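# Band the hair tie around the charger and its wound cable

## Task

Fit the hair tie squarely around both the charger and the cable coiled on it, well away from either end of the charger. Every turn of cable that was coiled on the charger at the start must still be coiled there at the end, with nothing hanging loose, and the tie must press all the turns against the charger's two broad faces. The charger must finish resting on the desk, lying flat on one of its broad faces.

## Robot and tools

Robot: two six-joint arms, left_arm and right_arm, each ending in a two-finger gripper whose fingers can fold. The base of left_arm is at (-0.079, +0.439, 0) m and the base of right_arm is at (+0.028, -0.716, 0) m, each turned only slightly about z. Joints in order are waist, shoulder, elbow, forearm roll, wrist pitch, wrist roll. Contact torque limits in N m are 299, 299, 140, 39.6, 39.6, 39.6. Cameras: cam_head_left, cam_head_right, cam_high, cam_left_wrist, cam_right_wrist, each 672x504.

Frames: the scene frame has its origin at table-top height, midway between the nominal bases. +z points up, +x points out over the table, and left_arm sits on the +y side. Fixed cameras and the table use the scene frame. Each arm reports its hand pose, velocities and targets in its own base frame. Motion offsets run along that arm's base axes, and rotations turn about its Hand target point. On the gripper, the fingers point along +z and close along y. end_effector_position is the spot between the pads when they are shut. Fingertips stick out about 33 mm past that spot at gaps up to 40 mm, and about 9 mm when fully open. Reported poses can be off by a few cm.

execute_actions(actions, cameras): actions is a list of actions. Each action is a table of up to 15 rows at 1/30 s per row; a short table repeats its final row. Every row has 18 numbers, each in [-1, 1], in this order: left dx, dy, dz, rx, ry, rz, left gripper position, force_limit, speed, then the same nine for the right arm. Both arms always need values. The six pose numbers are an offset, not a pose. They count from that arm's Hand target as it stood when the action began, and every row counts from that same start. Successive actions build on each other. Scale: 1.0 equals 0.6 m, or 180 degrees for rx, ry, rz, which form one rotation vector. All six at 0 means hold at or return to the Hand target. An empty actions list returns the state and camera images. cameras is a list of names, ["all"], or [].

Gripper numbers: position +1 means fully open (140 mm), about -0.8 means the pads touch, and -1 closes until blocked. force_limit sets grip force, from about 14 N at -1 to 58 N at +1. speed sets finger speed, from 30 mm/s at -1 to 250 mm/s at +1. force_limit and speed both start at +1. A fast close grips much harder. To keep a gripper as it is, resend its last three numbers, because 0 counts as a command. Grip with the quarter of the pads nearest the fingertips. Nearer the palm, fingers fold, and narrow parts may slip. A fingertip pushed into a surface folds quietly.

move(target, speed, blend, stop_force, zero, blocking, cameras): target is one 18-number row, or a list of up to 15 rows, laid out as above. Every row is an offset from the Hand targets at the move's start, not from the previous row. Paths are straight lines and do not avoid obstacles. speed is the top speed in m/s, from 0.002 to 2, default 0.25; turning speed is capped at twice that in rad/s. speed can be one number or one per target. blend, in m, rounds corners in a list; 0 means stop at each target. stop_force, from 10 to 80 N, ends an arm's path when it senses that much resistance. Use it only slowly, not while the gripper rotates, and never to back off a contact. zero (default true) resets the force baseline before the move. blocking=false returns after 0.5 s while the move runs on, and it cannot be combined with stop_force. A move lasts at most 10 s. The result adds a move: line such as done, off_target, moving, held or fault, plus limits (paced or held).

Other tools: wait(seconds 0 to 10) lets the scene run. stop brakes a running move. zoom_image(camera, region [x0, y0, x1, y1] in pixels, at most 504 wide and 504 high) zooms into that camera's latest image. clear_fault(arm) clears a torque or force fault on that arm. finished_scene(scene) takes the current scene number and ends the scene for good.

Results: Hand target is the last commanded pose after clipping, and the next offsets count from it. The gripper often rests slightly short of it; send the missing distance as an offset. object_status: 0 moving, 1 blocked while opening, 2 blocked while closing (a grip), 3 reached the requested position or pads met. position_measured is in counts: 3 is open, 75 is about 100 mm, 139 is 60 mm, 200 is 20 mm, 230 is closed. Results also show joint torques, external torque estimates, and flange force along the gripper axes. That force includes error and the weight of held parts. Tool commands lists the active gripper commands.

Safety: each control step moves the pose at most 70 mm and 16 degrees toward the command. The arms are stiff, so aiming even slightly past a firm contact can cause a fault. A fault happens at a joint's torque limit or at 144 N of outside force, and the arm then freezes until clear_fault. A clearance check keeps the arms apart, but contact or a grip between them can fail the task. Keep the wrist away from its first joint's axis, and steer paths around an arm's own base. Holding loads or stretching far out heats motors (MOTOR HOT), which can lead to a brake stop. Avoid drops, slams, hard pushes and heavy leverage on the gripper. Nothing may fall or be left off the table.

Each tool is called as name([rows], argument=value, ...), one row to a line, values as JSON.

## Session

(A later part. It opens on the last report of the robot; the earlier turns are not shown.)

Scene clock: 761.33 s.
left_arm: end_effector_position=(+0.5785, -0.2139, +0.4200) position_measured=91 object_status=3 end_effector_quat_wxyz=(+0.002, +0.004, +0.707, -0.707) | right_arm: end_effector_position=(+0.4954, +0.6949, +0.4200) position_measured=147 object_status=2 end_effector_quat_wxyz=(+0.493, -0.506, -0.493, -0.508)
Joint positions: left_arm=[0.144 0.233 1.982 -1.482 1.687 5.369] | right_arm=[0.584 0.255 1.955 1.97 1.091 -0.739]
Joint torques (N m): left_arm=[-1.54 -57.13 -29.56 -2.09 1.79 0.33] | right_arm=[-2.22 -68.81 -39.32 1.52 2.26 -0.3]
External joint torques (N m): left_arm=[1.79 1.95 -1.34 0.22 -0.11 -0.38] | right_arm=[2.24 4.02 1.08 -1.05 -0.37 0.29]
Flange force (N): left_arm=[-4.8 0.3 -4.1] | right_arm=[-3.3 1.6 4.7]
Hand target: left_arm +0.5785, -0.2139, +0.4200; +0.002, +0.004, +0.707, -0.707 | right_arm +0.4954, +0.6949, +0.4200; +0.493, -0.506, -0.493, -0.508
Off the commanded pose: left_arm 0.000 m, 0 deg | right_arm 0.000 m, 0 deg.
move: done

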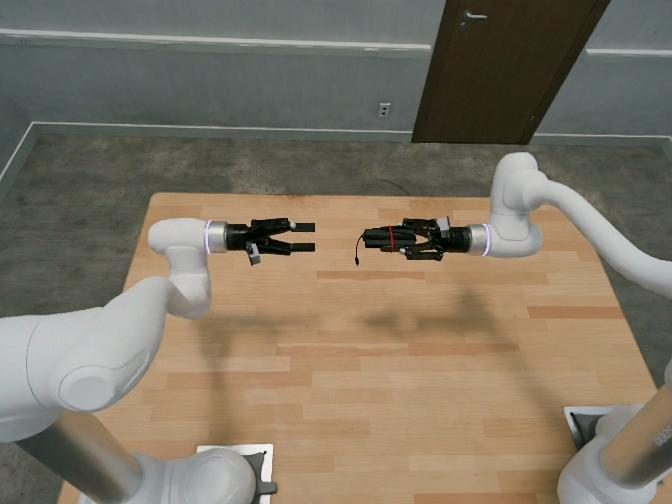

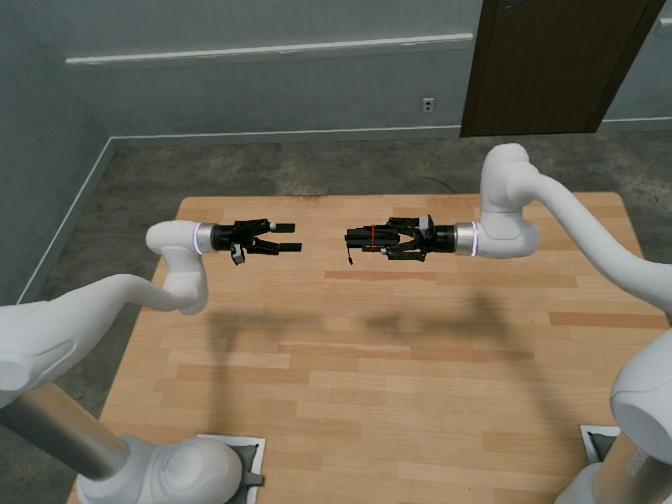

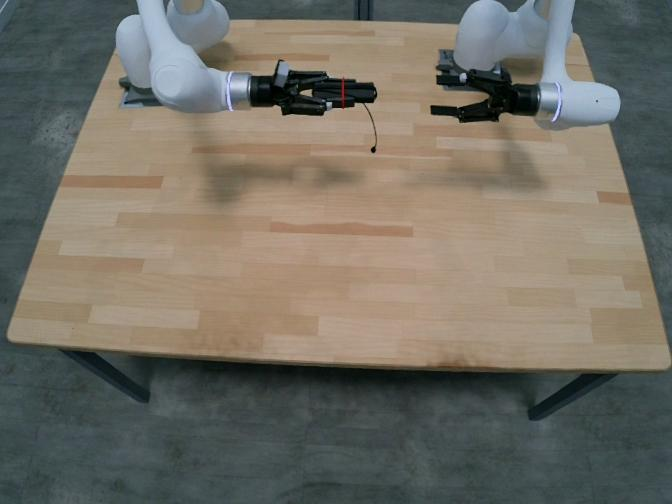

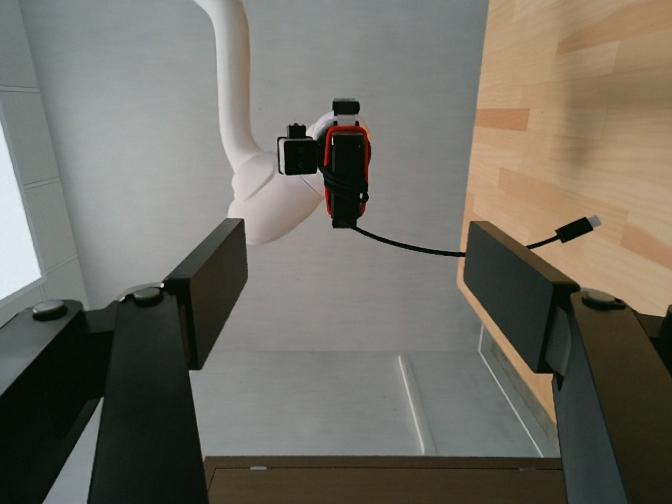

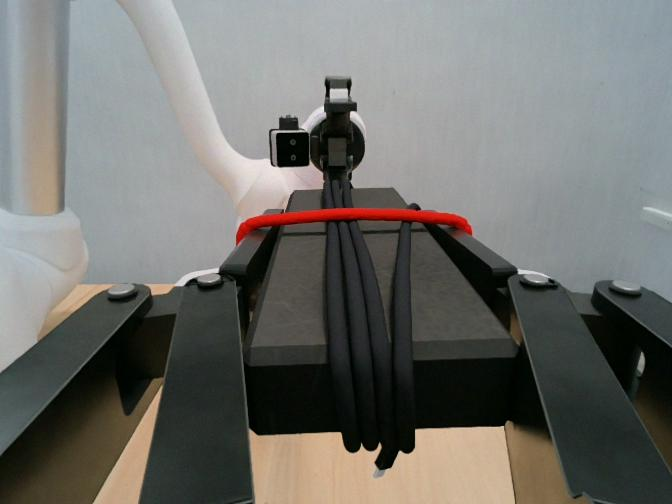

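move(target=[-0.0022,-0.28,0,0,0,0,0.3,0.2,-1,0,0,0,0,0,0,-1,-0.4,-1], speed=0.06, stop_force=12, cameras=["cam_high","cam_left_wrist","cam_right_wrist"])

zoom_image(camera="cam_left_wrist", region=[220, 100, 470, 400])

zoom_image(camera="cam_high", region=[300, 60, 480, 160])

zoom_image(camera="cam_right_wrist", region=[200, 30, 520, 290])

Scene clock: 774.13 s.
left_arm: end_effector_position=(+0.5772, -0.3819, +0.4200) position_measured=91 object_status=3 end_effector_quat_wxyz=(+0.002, +0.004, +0.707, -0.707) | right_arm: end_effector_position=(+0.4954, +0.6949, +0.4200) position_measured=147 object_status=2 end_effector_quat_wxyz=(+0.493, -0.506, -0.493, -0.508)
Joint positions: left_arm=[-0.145 0.217 2.002 -1.657 1.457 5.374] | right_arm=[0.584 0.255 1.955 1.97 1.091 -0.739]
Joint torques (N m): left_arm=[-1.55 -55.75 -30.46 -2.7 1.89 0.27] | right_arm=[-2.14 -68.89 -39.36 1.5 2.29 -0.32]
External joint torques (N m): left_arm=[1.55 1.63 -1.08 0.21 -0.2 -0.32] | right_arm=[1.89 4.49 1.12 -1.01 -0.41 0.32]
Flange force (N): left_arm=[-4.8 0.2 -2.3] | right_arm=[-3.8 2.4 4.7]
Hand target: left_arm +0.5772, -0.3819, +0.4200; +0.002, +0.004, +0.707, -0.707 | right_arm +0.4954, +0.6949, +0.4200; +0.493, -0.506, -0.493, -0.508
Off the commanded pose: left_arm 0.000 m, 0 deg | right_arm 0.000 m, 0 deg.
move: done
Images, in order (width x height): cam_high 672x504, cam_left_wrist 672x504, cam_right_wrist 672x504.

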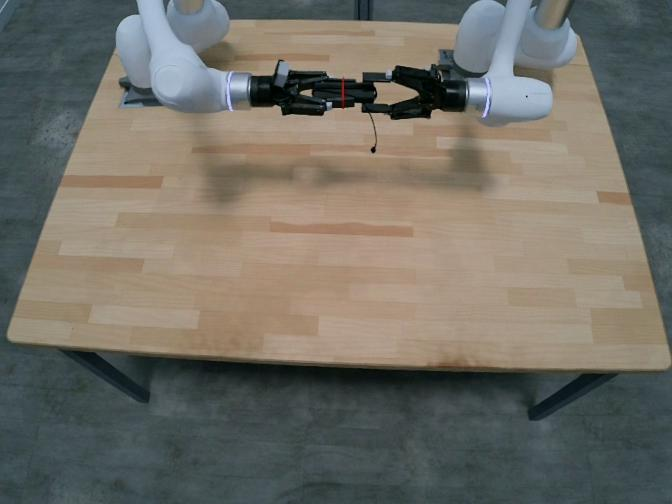

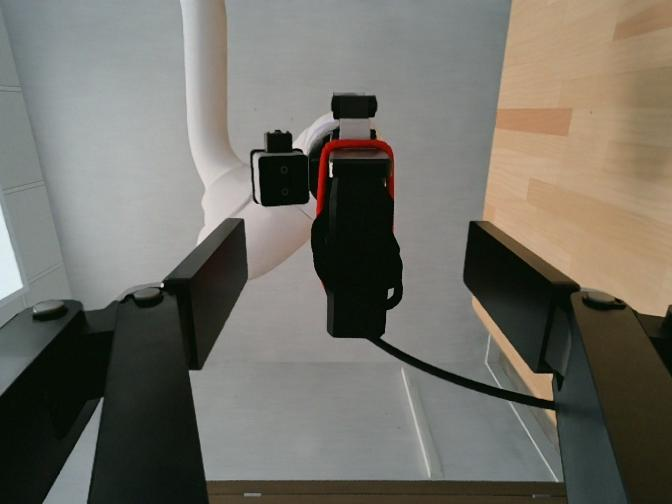

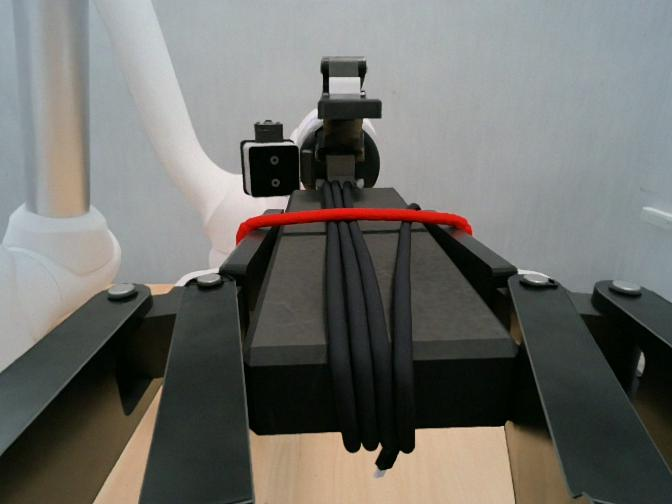

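Scaled by 1.680.

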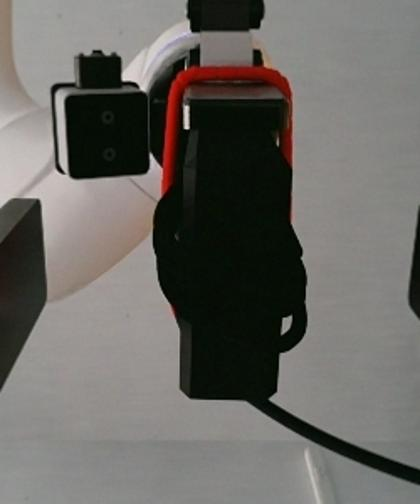

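Scaled by 2.800.

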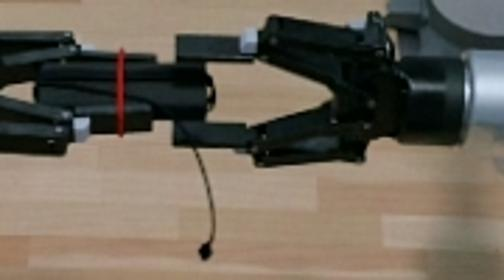

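Scaled by 1.575.

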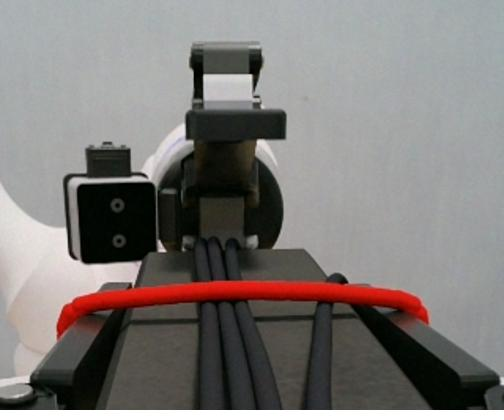

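move(target=[-0.0007,-0.082,0,0,0,0,0.3,0.2,-1,0,0,0,0,0,0,-1,-0.4,-1], speed=0.04, stop_force=12, cameras=["cam_high","cam_left_wrist","cam_right_wrist","cam_head_left"])

zoom_image(camera="cam_head_left", region=[320, 190, 480, 290])

zoom_image(camera="cam_high", region=[300, 60, 440, 150])

zoom_image(camera="cam_right_wrist", region=[200, 30, 520, 290])

Scene clock: 789.03 s.
left_arm: end_effector_position=(+0.5768, -0.4311, +0.4200) position_measured=91 object_status=3 end_effector_quat_wxyz=(+0.002, +0.004, +0.707, -0.707) | right_arm: end_effector_position=(+0.4954, +0.6949, +0.4200) position_measured=147 object_status=2 end_effector_quat_wxyz=(+0.493, -0.506, -0.493, -0.508)
Joint positions: left_arm=[-0.228 0.226 1.992 -1.708 1.391 5.379] | right_arm=[0.584 0.255 1.955 1.97 1.091 -0.739]
Joint torques (N m): left_arm=[-1.46 -56.95 -30.59 -2.87 1.8 0.28] | right_arm=[-2.09 -68.97 -39.25 1.51 2.26 -0.31]
External joint torques (N m): left_arm=[1.33 1.58 -1.3 0.21 -0.1 -0.33] | right_arm=[1.97 4.18 0.98 -1.02 -0.38 0.31]
Flange force (N): left_arm=[-5.3 -0.1 -1.6] | right_arm=[-3.4 2.2 4.6]
Hand target: left_arm +0.5768, -0.4311, +0.4200; +0.002, +0.004, +0.707, -0.707 | right_arm +0.4954, +0.6949, +0.4200; +0.493, -0.506, -0.493, -0.508
Off the commanded pose: left_arm 0.000 m, 0 deg | right_arm 0.000 m, 0 deg.
move: done
Images, in order (width x height): cam_head_left 672x504, cam_high 672x504, cam_left_wrist 672x504, cam_right_wrist 672x504.

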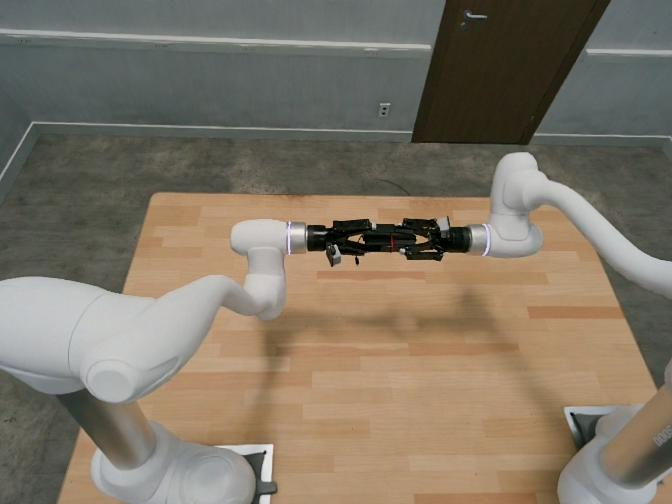

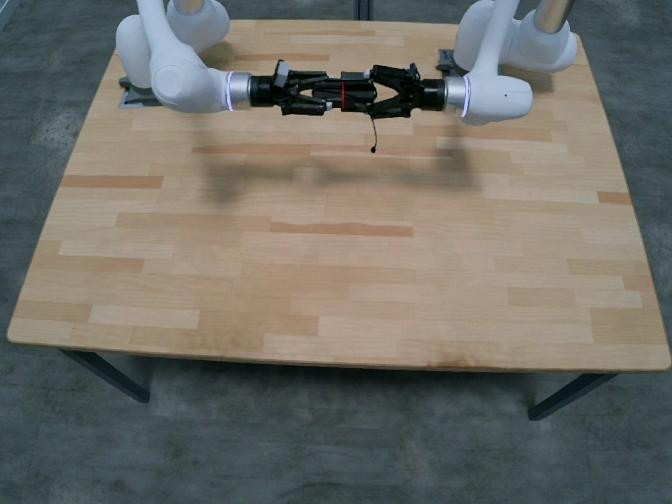

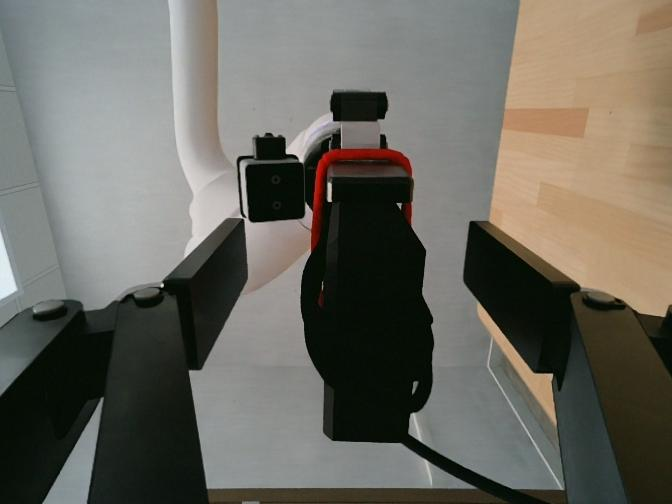

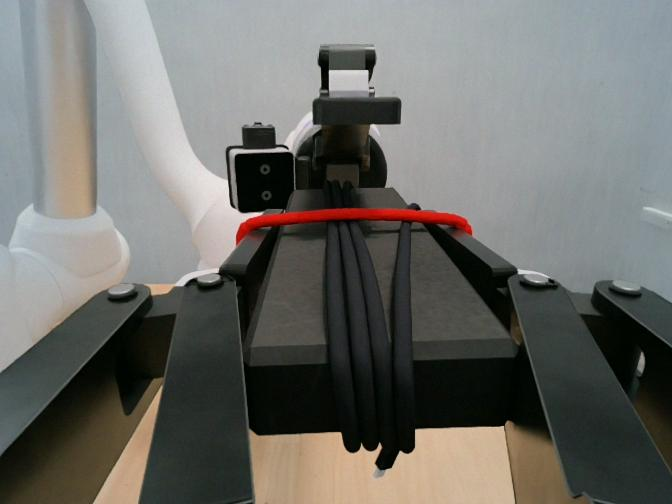

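Scaled by 3.150.

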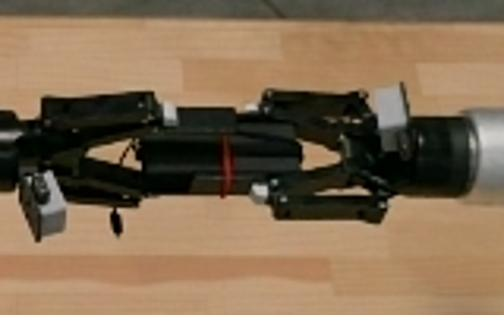

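Scaled by 3.600.

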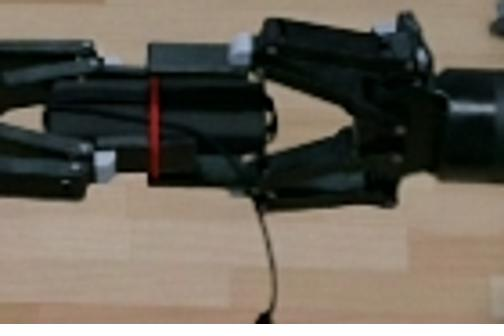

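Scaled by 1.575.

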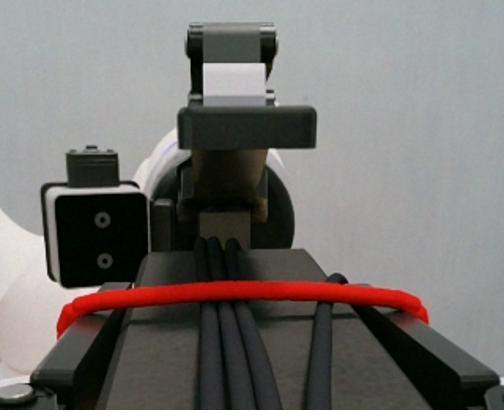

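move([
  [0.007,0.0117,0,0,0,0,0.3,0.2,-1,0,0,0,0,0,0,-1,-0.4,-1],
  [0.007,0.0117,0,0,0,0,-1,0,-1,0,0,0,0,0,0,-1,-0.4,-1],
], speed=0.03, cameras=["cam_high","cam_left_wrist","cam_right_wrist","cam_head_left"])

zoom_image(camera="cam_head_left", region=[320, 190, 480, 290])

zoom_image(camera="cam_high", region=[300, 60, 440, 150])

zoom_image(camera="cam_right_wrist", region=[200, 80, 520, 340])

Scene clock: 800.63 s.
left_arm: end_effector_position=(+0.5810, -0.4241, +0.4199) position_measured=184 object_status=0 end_effector_quat_wxyz=(+0.002, +0.004, +0.707, -0.707) | right_arm: end_effector_position=(+0.4954, +0.6949, +0.4200) position_measured=147 object_status=2 end_effector_quat_wxyz=(+0.493, -0.506, -0.493, -0.508)
Joint positions: left_arm=[-0.215 0.23 1.986 -1.699 1.401 5.376] | right_arm=[0.584 0.255 1.955 1.97 1.092 -0.739]
Joint torques (N m): left_arm=[-2.11 -63.41 -35.63 -5.52 3.78 0.39] | right_arm=[-1.17 -60.74 -33.85 -0.53 0.3 -0.2]
External joint torques (N m): left_arm=[1.87 7.72 3.75 2.86 -2.06 -0.44] | right_arm=[1.22 -3.91 -4.52 1 1.59 0.19]
Flange force (N): left_arm=[-5.1 9.1 -2.7] | right_arm=[6.1 1.4 2.6]
Hand target: left_arm +0.5810, -0.4241, +0.4200; +0.002, +0.004, +0.707, -0.707 | right_arm +0.4954, +0.6949, +0.4200; +0.493, -0.506, -0.493, -0.508
Off the commanded pose: left_arm 0.000 m, 0 deg | right_arm 0.000 m, 0 deg.
move: done
Images, in order (width x height): cam_head_left 672x504, cam_high 672x504, cam_left_wrist 672x504, cam_right_wrist 672x504.

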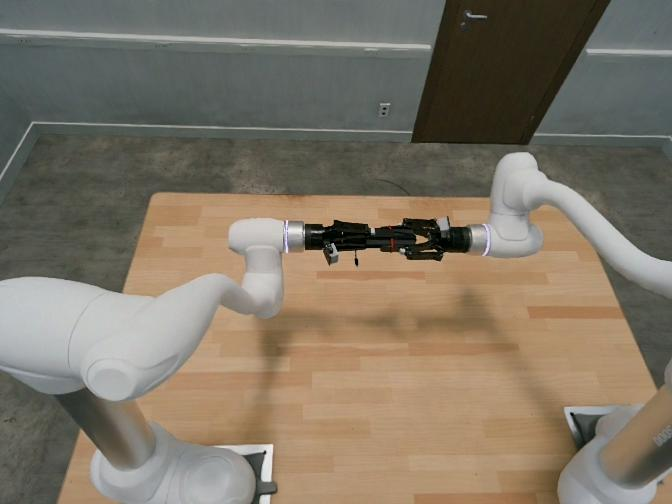

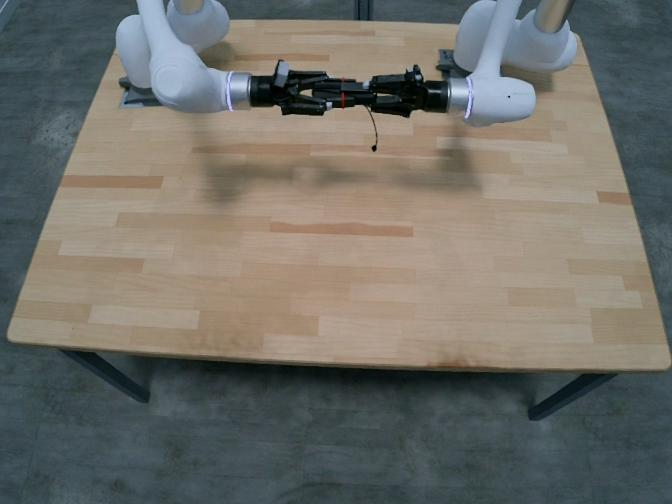

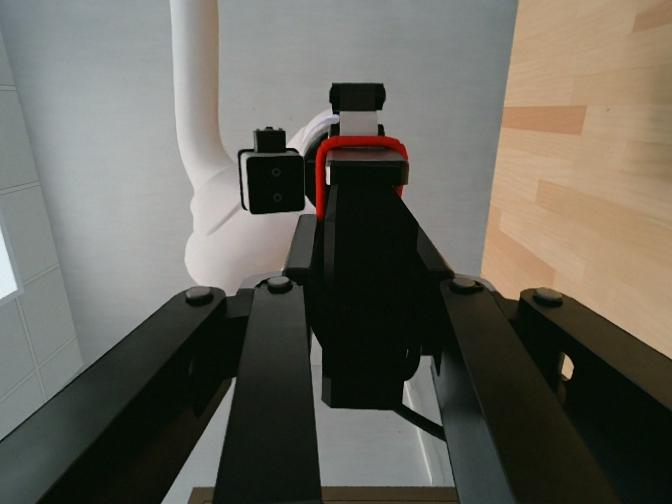

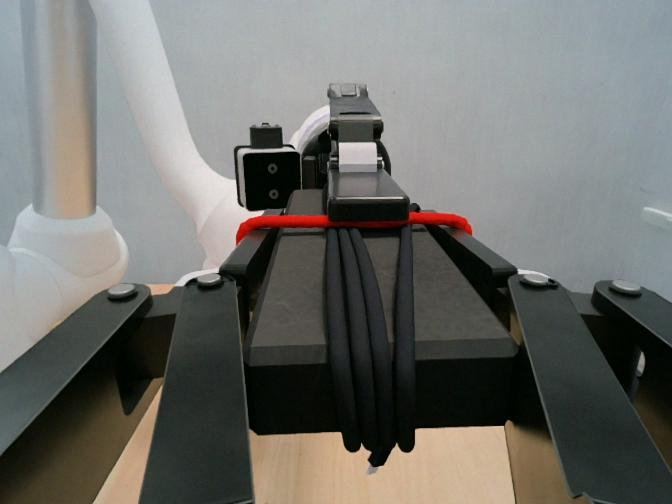

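Scaled by 3.150.

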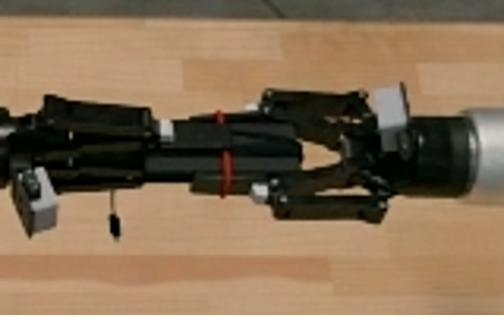

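Scaled by 3.600.

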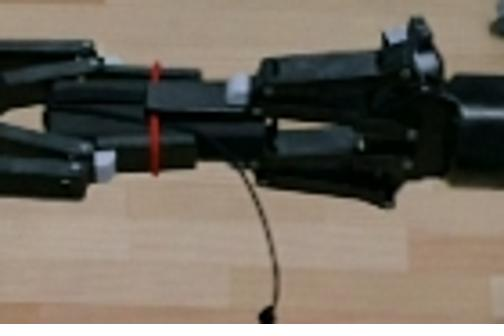

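Scaled by 1.575.

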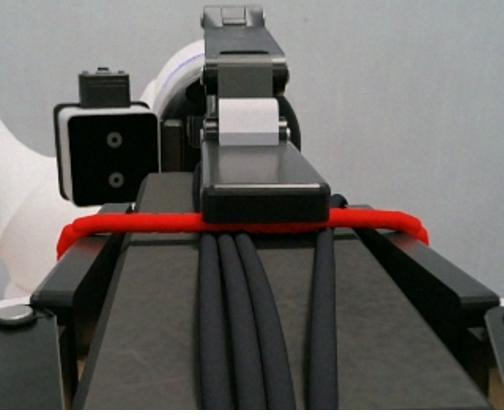

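move([
  [0,0,0,0,0,0,-0.2,0,-1,0,0,0,0,0,0,-1,-0.4,-1],
  [0,-0.011,0,0,0,0,-0.2,0,-1,0,0,0,0,0,0,-1,-0.4,-1],
  [0,-0.011,0,0,0,0,-1,0,-1,0,0,0,0,0,0,-1,-0.4,-1],
], speed=0.03, cameras=["cam_high","cam_right_wrist"])

wait(seconds=1)

zoom_image(camera="cam_high", region=[300, 60, 440, 150])

zoom_image(camera="cam_right_wrist", region=[200, 80, 520, 340])

Scene clock: 809.87 s.
left_arm: end_effector_position=(+0.5810, -0.4307, +0.4200) position_measured=184 object_status=0 end_effector_quat_wxyz=(+0.002, +0.004, +0.707, -0.707) | right_arm: end_effector_position=(+0.4954, +0.6949, +0.4200) position_measured=147 object_status=2 end_effector_quat_wxyz=(+0.493, -0.506, -0.493, -0.508)
Joint positions: left_arm=[-0.226 0.231 1.984 -1.706 1.393 5.377] | right_arm=[0.584 0.255 1.955 1.97 1.091 -0.739]
Joint torques (N m): left_arm=[-1.86 -64.32 -35.91 -5.66 3.84 0.34] | right_arm=[-0.99 -60.26 -33.34 -0.67 0.22 -0.18]
External joint torques (N m): left_arm=[2.24 8.32 4 3.02 -2.14 -0.38] | right_arm=[0.78 -4.48 -4.91 1.16 1.66 0.17]
Flange force (N): left_arm=[-5.6 9.9 -3.3] | right_arm=[6.8 1.6 2.1]
Hand target: left_arm +0.5810, -0.4307, +0.4200; +0.002, +0.004, +0.707, -0.707 | right_arm +0.4954, +0.6949, +0.4200; +0.493, -0.506, -0.493, -0.508
Off the commanded pose: left_arm 0.000 m, 0 deg | right_arm 0.000 m, 0 deg.
move: done
Images, in order (width x height): cam_high 672x504, cam_right_wrist 672x504.

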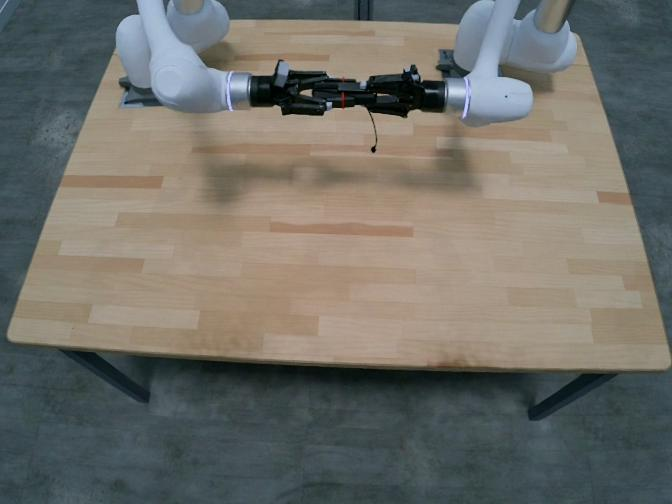

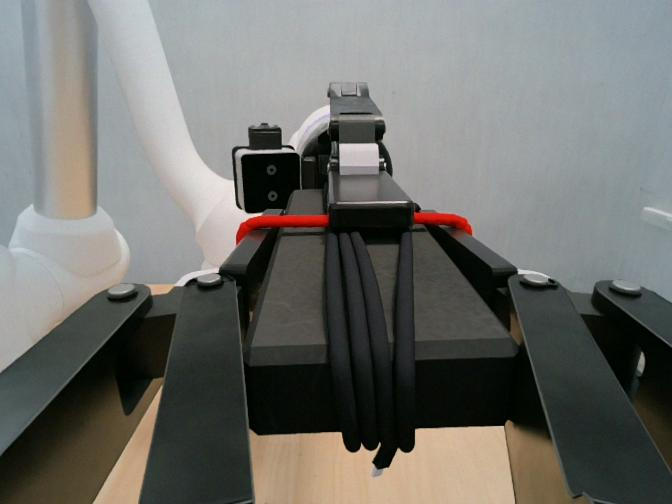

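Scene clock: 810.87 s.
left_arm: end_effector_position=(+0.5810, -0.4307, +0.4200) position_measured=184 object_status=2 end_effector_quat_wxyz=(+0.002, +0.004, +0.707, -0.707) | right_arm: end_effector_position=(+0.4954, +0.6949, +0.4200) position_measured=147 object_status=2 end_effector_quat_wxyz=(+0.493, -0.506, -0.493, -0.508)
Joint positions: left_arm=[-0.226 0.231 1.984 -1.706 1.393 5.377] | right_arm=[0.584 0.255 1.955 1.97 1.091 -0.739]
Joint torques (N m): left_arm=[-1.95 -63.76 -35.97 -5.67 3.8 0.3] | right_arm=[-1 -60.38 -33.44 -0.65 0.21 -0.18]
External joint torques (N m): left_arm=[1.85 7.94 4.07 3 -2.09 -0.35] | right_arm=[1.19 -4.45 -4.74 1.1 1.68 0.18]
Flange force (N): left_arm=[-4.8 9.6 -2.8] | right_arm=[6.7 1.1 2.4]
Hand target: left_arm +0.5810, -0.4307, +0.4200; +0.002, +0.004, +0.707, -0.707 | right_arm +0.4954, +0.6949, +0.4200; +0.493, -0.506, -0.493, -0.508
Tool commands: left_gripper/position=-1.0 left_gripper/force_limit=+0.0 left_gripper/speed=-1.0 right_gripper/position=-1.0 right_gripper/force_limit=-0.4 right_gripper/speed=-1.0
Off the commanded pose: left_arm 0.000 m, 0 deg | right_arm 0.000 m, 0 deg.
wait: 1.00 s; at rest by 0.17 s

Scaled by 3.600.
This view is cut from an older image: the scene may have changed since it was taken.

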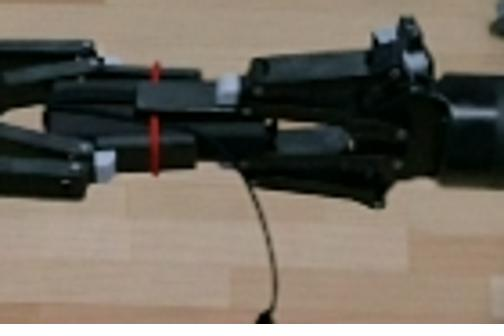

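Scaled by 1.575.
This view is cut from an older image: the scene may have changed since it was taken.

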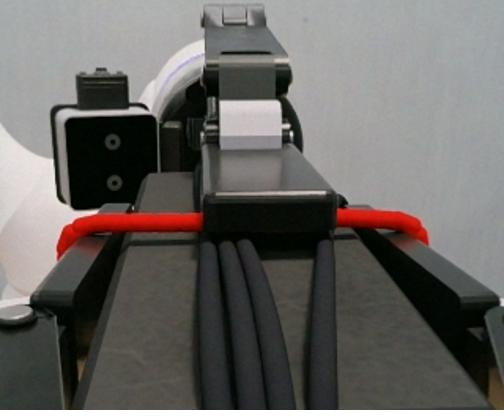

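move([
  [0,0,0,0,0,0,-1,0,-1,0,0,0,0,0,0,0.0,-0.4,-1],
  [0,0,0,0,0,0,-1,0,-1,-0.0013,-0.04,0,0,0,0,0.0,-0.4,-1],
], speed=0.02, cameras=["cam_high","cam_right_wrist","cam_left_wrist"])

zoom_image(camera="cam_high", region=[300, 60, 440, 150])

zoom_image(camera="cam_right_wrist", region=[200, 80, 520, 340])

Scene clock: 818.00 s.
left_arm: end_effector_position=(+0.5810, -0.4307, +0.4200) position_measured=184 object_status=2 end_effector_quat_wxyz=(+0.002, +0.004, +0.707, -0.707) | right_arm: end_effector_position=(+0.4946, +0.6709, +0.4200) position_measured=129 object_status=3 end_effector_quat_wxyz=(+0.493, -0.506, -0.493, -0.508)
Joint positions: left_arm=[-0.226 0.231 1.984 -1.706 1.393 5.377] | right_arm=[0.551 0.234 1.982 1.948 1.119 -0.735]
Joint torques (N m): left_arm=[0.41 -61.28 -33.04 -4.29 3.05 0.29] | right_arm=[-4.15 -62.65 -35.16 0.5 0.93 -0.27]
External joint torques (N m): left_arm=[-0.46 5.34 1.12 1.64 -1.33 -0.34] | right_arm=[4.24 -0.34 -3.06 0.09 0.96 0.26]
Flange force (N): left_arm=[-5.5 5.1 1.7] | right_arm=[2.7 0.9 8.0]
Hand target: left_arm +0.5810, -0.4307, +0.4200; +0.002, +0.004, +0.707, -0.707 | right_arm +0.4946, +0.6709, +0.4200; +0.493, -0.506, -0.493, -0.508
Off the commanded pose: left_arm 0.000 m, 0 deg | right_arm 0.000 m, 0 deg.
move: done
Images, in order (width x height): cam_high 672x504, cam_left_wrist 672x504, cam_right_wrist 672x504.

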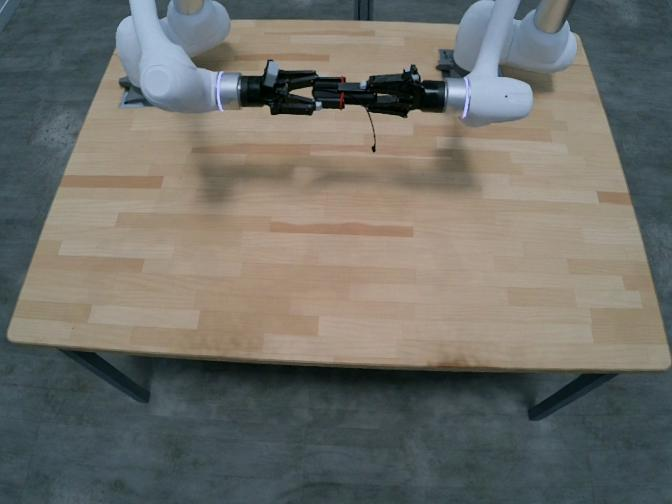

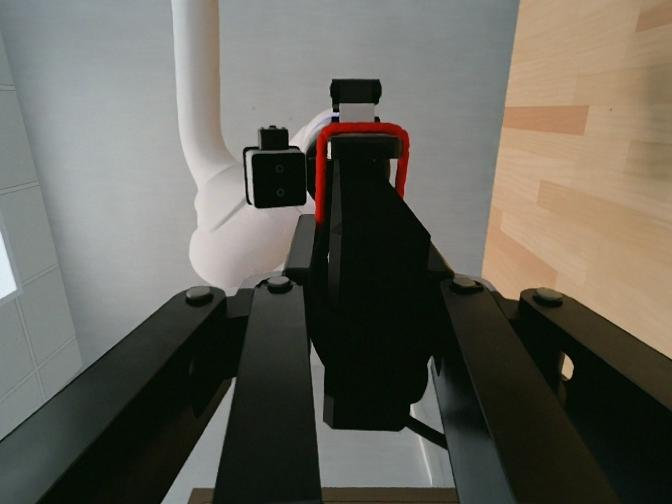

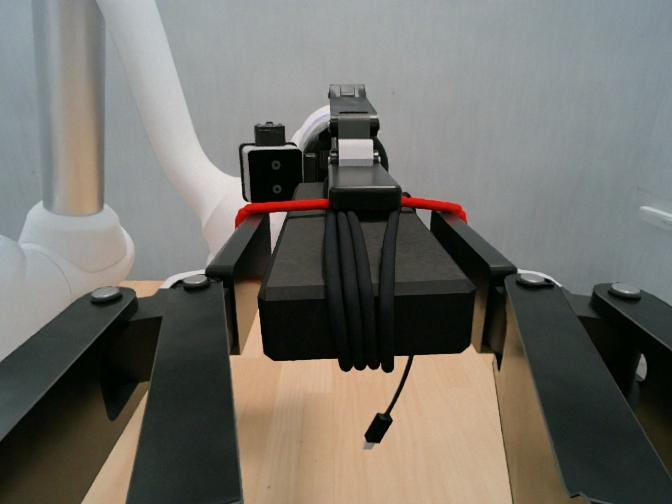

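Scaled by 3.600.

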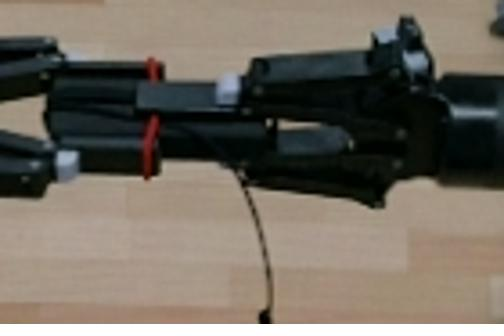

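Scaled by 1.575.

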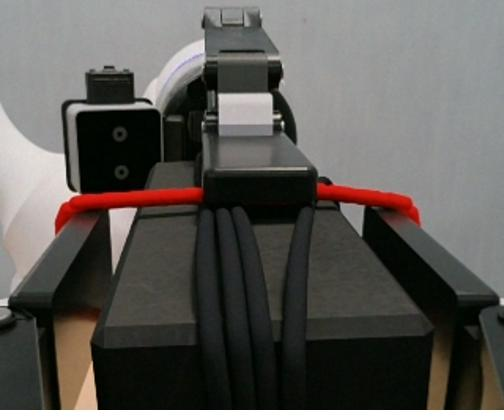

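move(target=[0,0,0,0,0,0,-1,0,-1,-0.001,-0.04,0,0,0,0,0.0,-0.4,-1], speed=0.02, cameras=["cam_high","cam_right_wrist","cam_left_wrist"])

zoom_image(camera="cam_high", region=[300, 60, 440, 150])

zoom_image(camera="cam_right_wrist", region=[200, 80, 520, 340])

Scene clock: 823.10 s.
left_arm: end_effector_position=(+0.5810, -0.4307, +0.4200) position_measured=184 object_status=2 end_effector_quat_wxyz=(+0.002, +0.004, +0.707, -0.707) | right_arm: end_effector_position=(+0.4940, +0.6469, +0.4200) position_measured=129 object_status=3 end_effector_quat_wxyz=(+0.493, -0.506, -0.493, -0.508)
Joint positions: left_arm=[-0.226 0.231 1.984 -1.706 1.393 5.377] | right_arm=[0.516 0.214 2.008 1.925 1.147 -0.73]
Joint torques (N m): left_arm=[-1.23 -59.74 -32.22 -3.69 2.44 0.25] | right_arm=[-2 -61.48 -37.15 1.02 1.62 -0.33]
External joint torques (N m): left_arm=[1 3.68 0.28 1.01 -0.72 -0.3] | right_arm=[2.07 1.06 -0.74 -0.33 0.26 0.33]
Flange force (N): left_arm=[-5.2 3.1 -1.0] | right_arm=[0.2 1.1 4.0]
Hand target: left_arm +0.5810, -0.4307, +0.4200; +0.002, +0.004, +0.707, -0.707 | right_arm +0.4940, +0.6469, +0.4200; +0.493, -0.506, -0.493, -0.508
Off the commanded pose: left_arm 0.000 m, 0 deg | right_arm 0.000 m, 0 deg.
move: done
Images, in order (width x height): cam_high 672x504, cam_left_wrist 672x504, cam_right_wrist 672x504.

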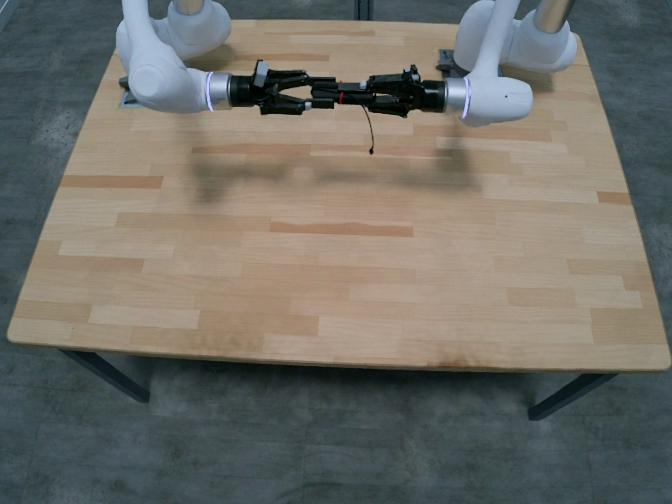

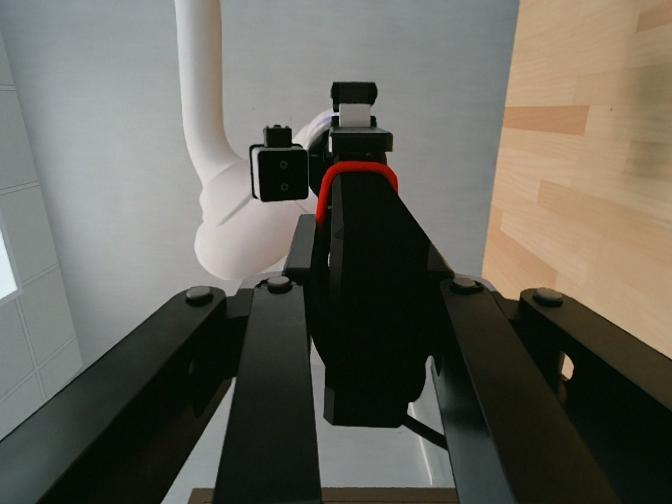

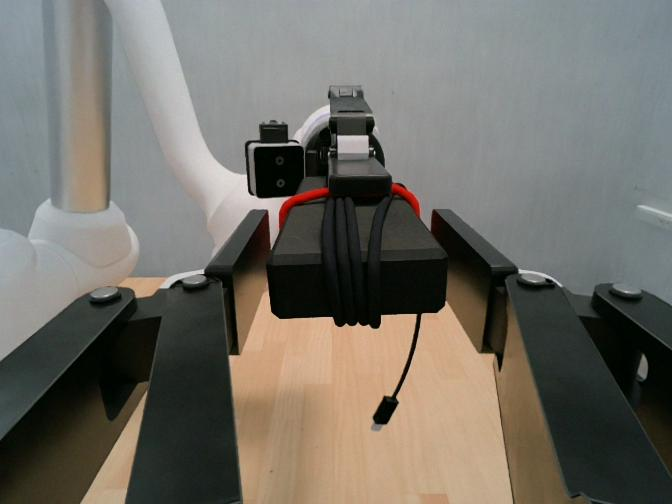

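Scaled by 3.600.

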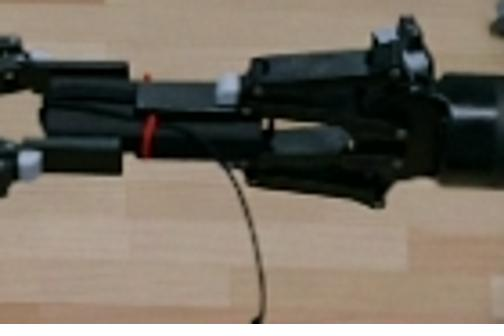

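Scaled by 1.575.

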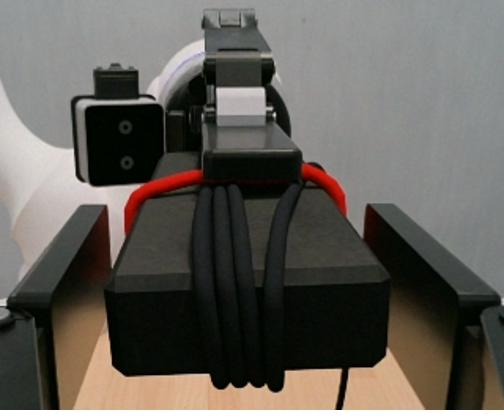

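move([
  [0,0,0,0,0,0,-1,0,-1,-0.006,-0.2,0,0,0,0,0.3,-0.4,-1],
  [0,0,0,0,0,0,-1,0,-1,-0.006,-0.2,0.3,-0.5,0,0,0.3,-0.4,-1],
  [0,0,0,0,0,0,-1,0,-1,-0.006,-0.2,0.3,0,-0.7071,0.7071,0.3,-0.4,-1],
  [0,0,0,0,0,0,-1,0,-1,0.0005,0.006,0.3,0,-0.7071,0.7071,0.3,-0.4,-1],
], speed=0.25, cameras=["all"])

zoom_image(camera="cam_high", region=[270, 20, 440, 150])

Scene clock: 847.90 s.
left_arm: end_effector_position=(+0.5810, -0.4307, +0.4200) position_measured=184 object_status=2 end_effector_quat_wxyz=(+0.002, +0.004, +0.707, -0.707) | right_arm: end_effector_position=(+0.4904, +0.5269, +0.6000) position_measured=91 object_status=3 end_effector_quat_wxyz=(-0.006, -0.349, +0.937, +0.013) end_effector_velocity=(+0.000, +0.000, +0.001) end_effector_angular_velocity=(+0.002, -0.001, +0.495)
Joint positions: left_arm=[-0.226 0.231 1.984 -1.706 1.393 5.377] | right_arm=[0.76 0.317 0.906 0.031 1.919 -1.512]
Joint velocities: left_arm=[within noise] | right_arm=[-0.001 0.008 -0.013 0.001 0.017 -0.494]
Joint torques (N m): left_arm=[-1.15 -59.75 -32.13 -3.65 2.47 0.25] | right_arm=[-1.99 -72.9 -41.61 4.68 0.11 0.25]
External joint torques (N m): left_arm=[1.37 3.85 0.22 0.99 -0.76 -0.3] | right_arm=[1.86 0.68 1.8 -0.51 -0.08 -0.25]
Flange force (N): left_arm=[-5.7 3.2 -1.5] | right_arm=[3.6 1.8 4.9]
Hand target: left_arm +0.5810, -0.4307, +0.4200; +0.002, +0.004, +0.707, -0.707 | right_arm +0.4904, +0.5269, +0.6000; -0.006, -0.366, +0.931, +0.013 (not the last commanded pose)
Off the commanded pose: left_arm 0.000 m, 0 deg | right_arm 0.124 m, 49 deg.
move: unfinished (the simulator was too slow to fit another step into this call; the move has ended); path passed 2 of 4 targets

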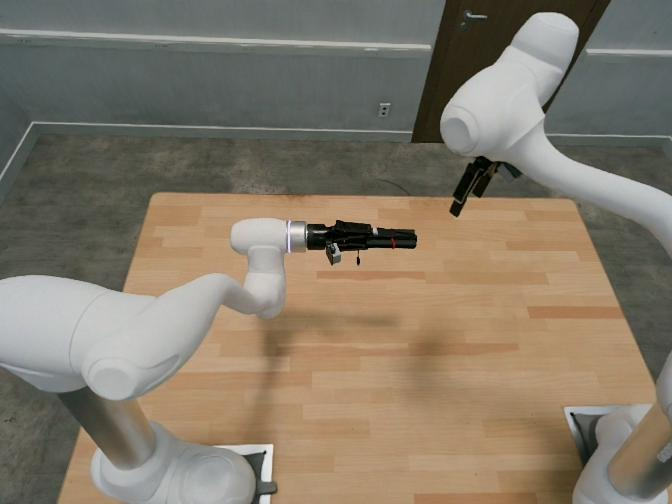

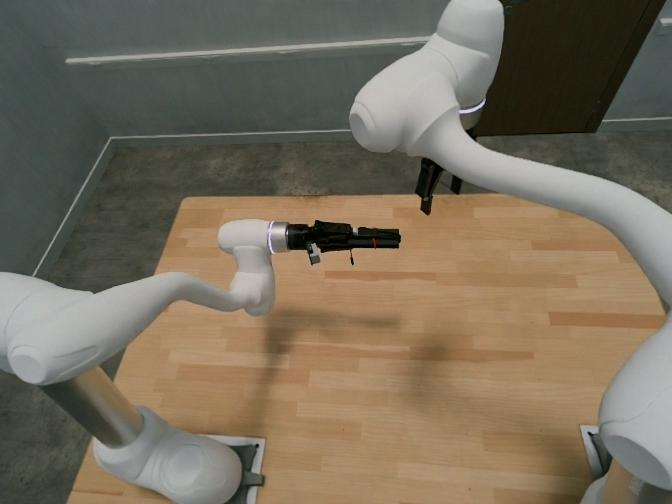

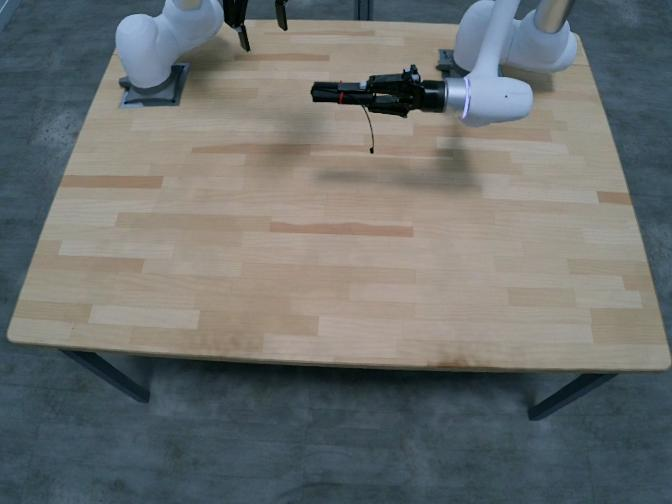

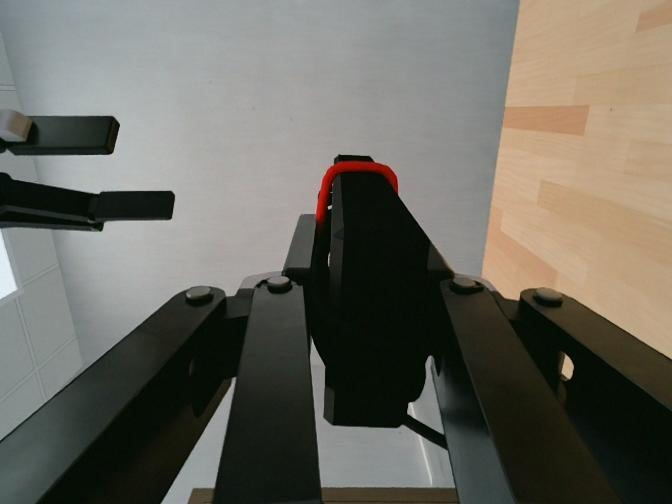

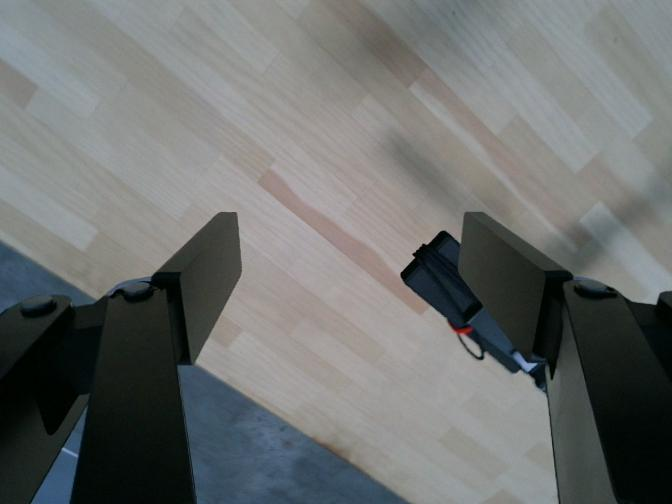

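Scaled by 2.965.

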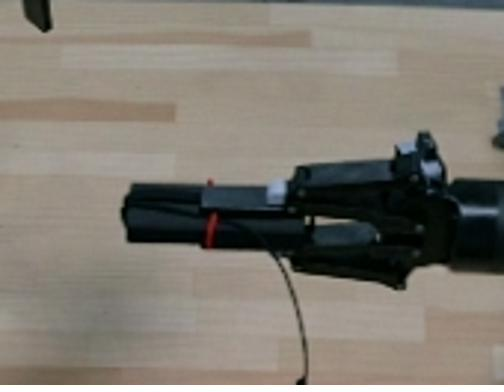

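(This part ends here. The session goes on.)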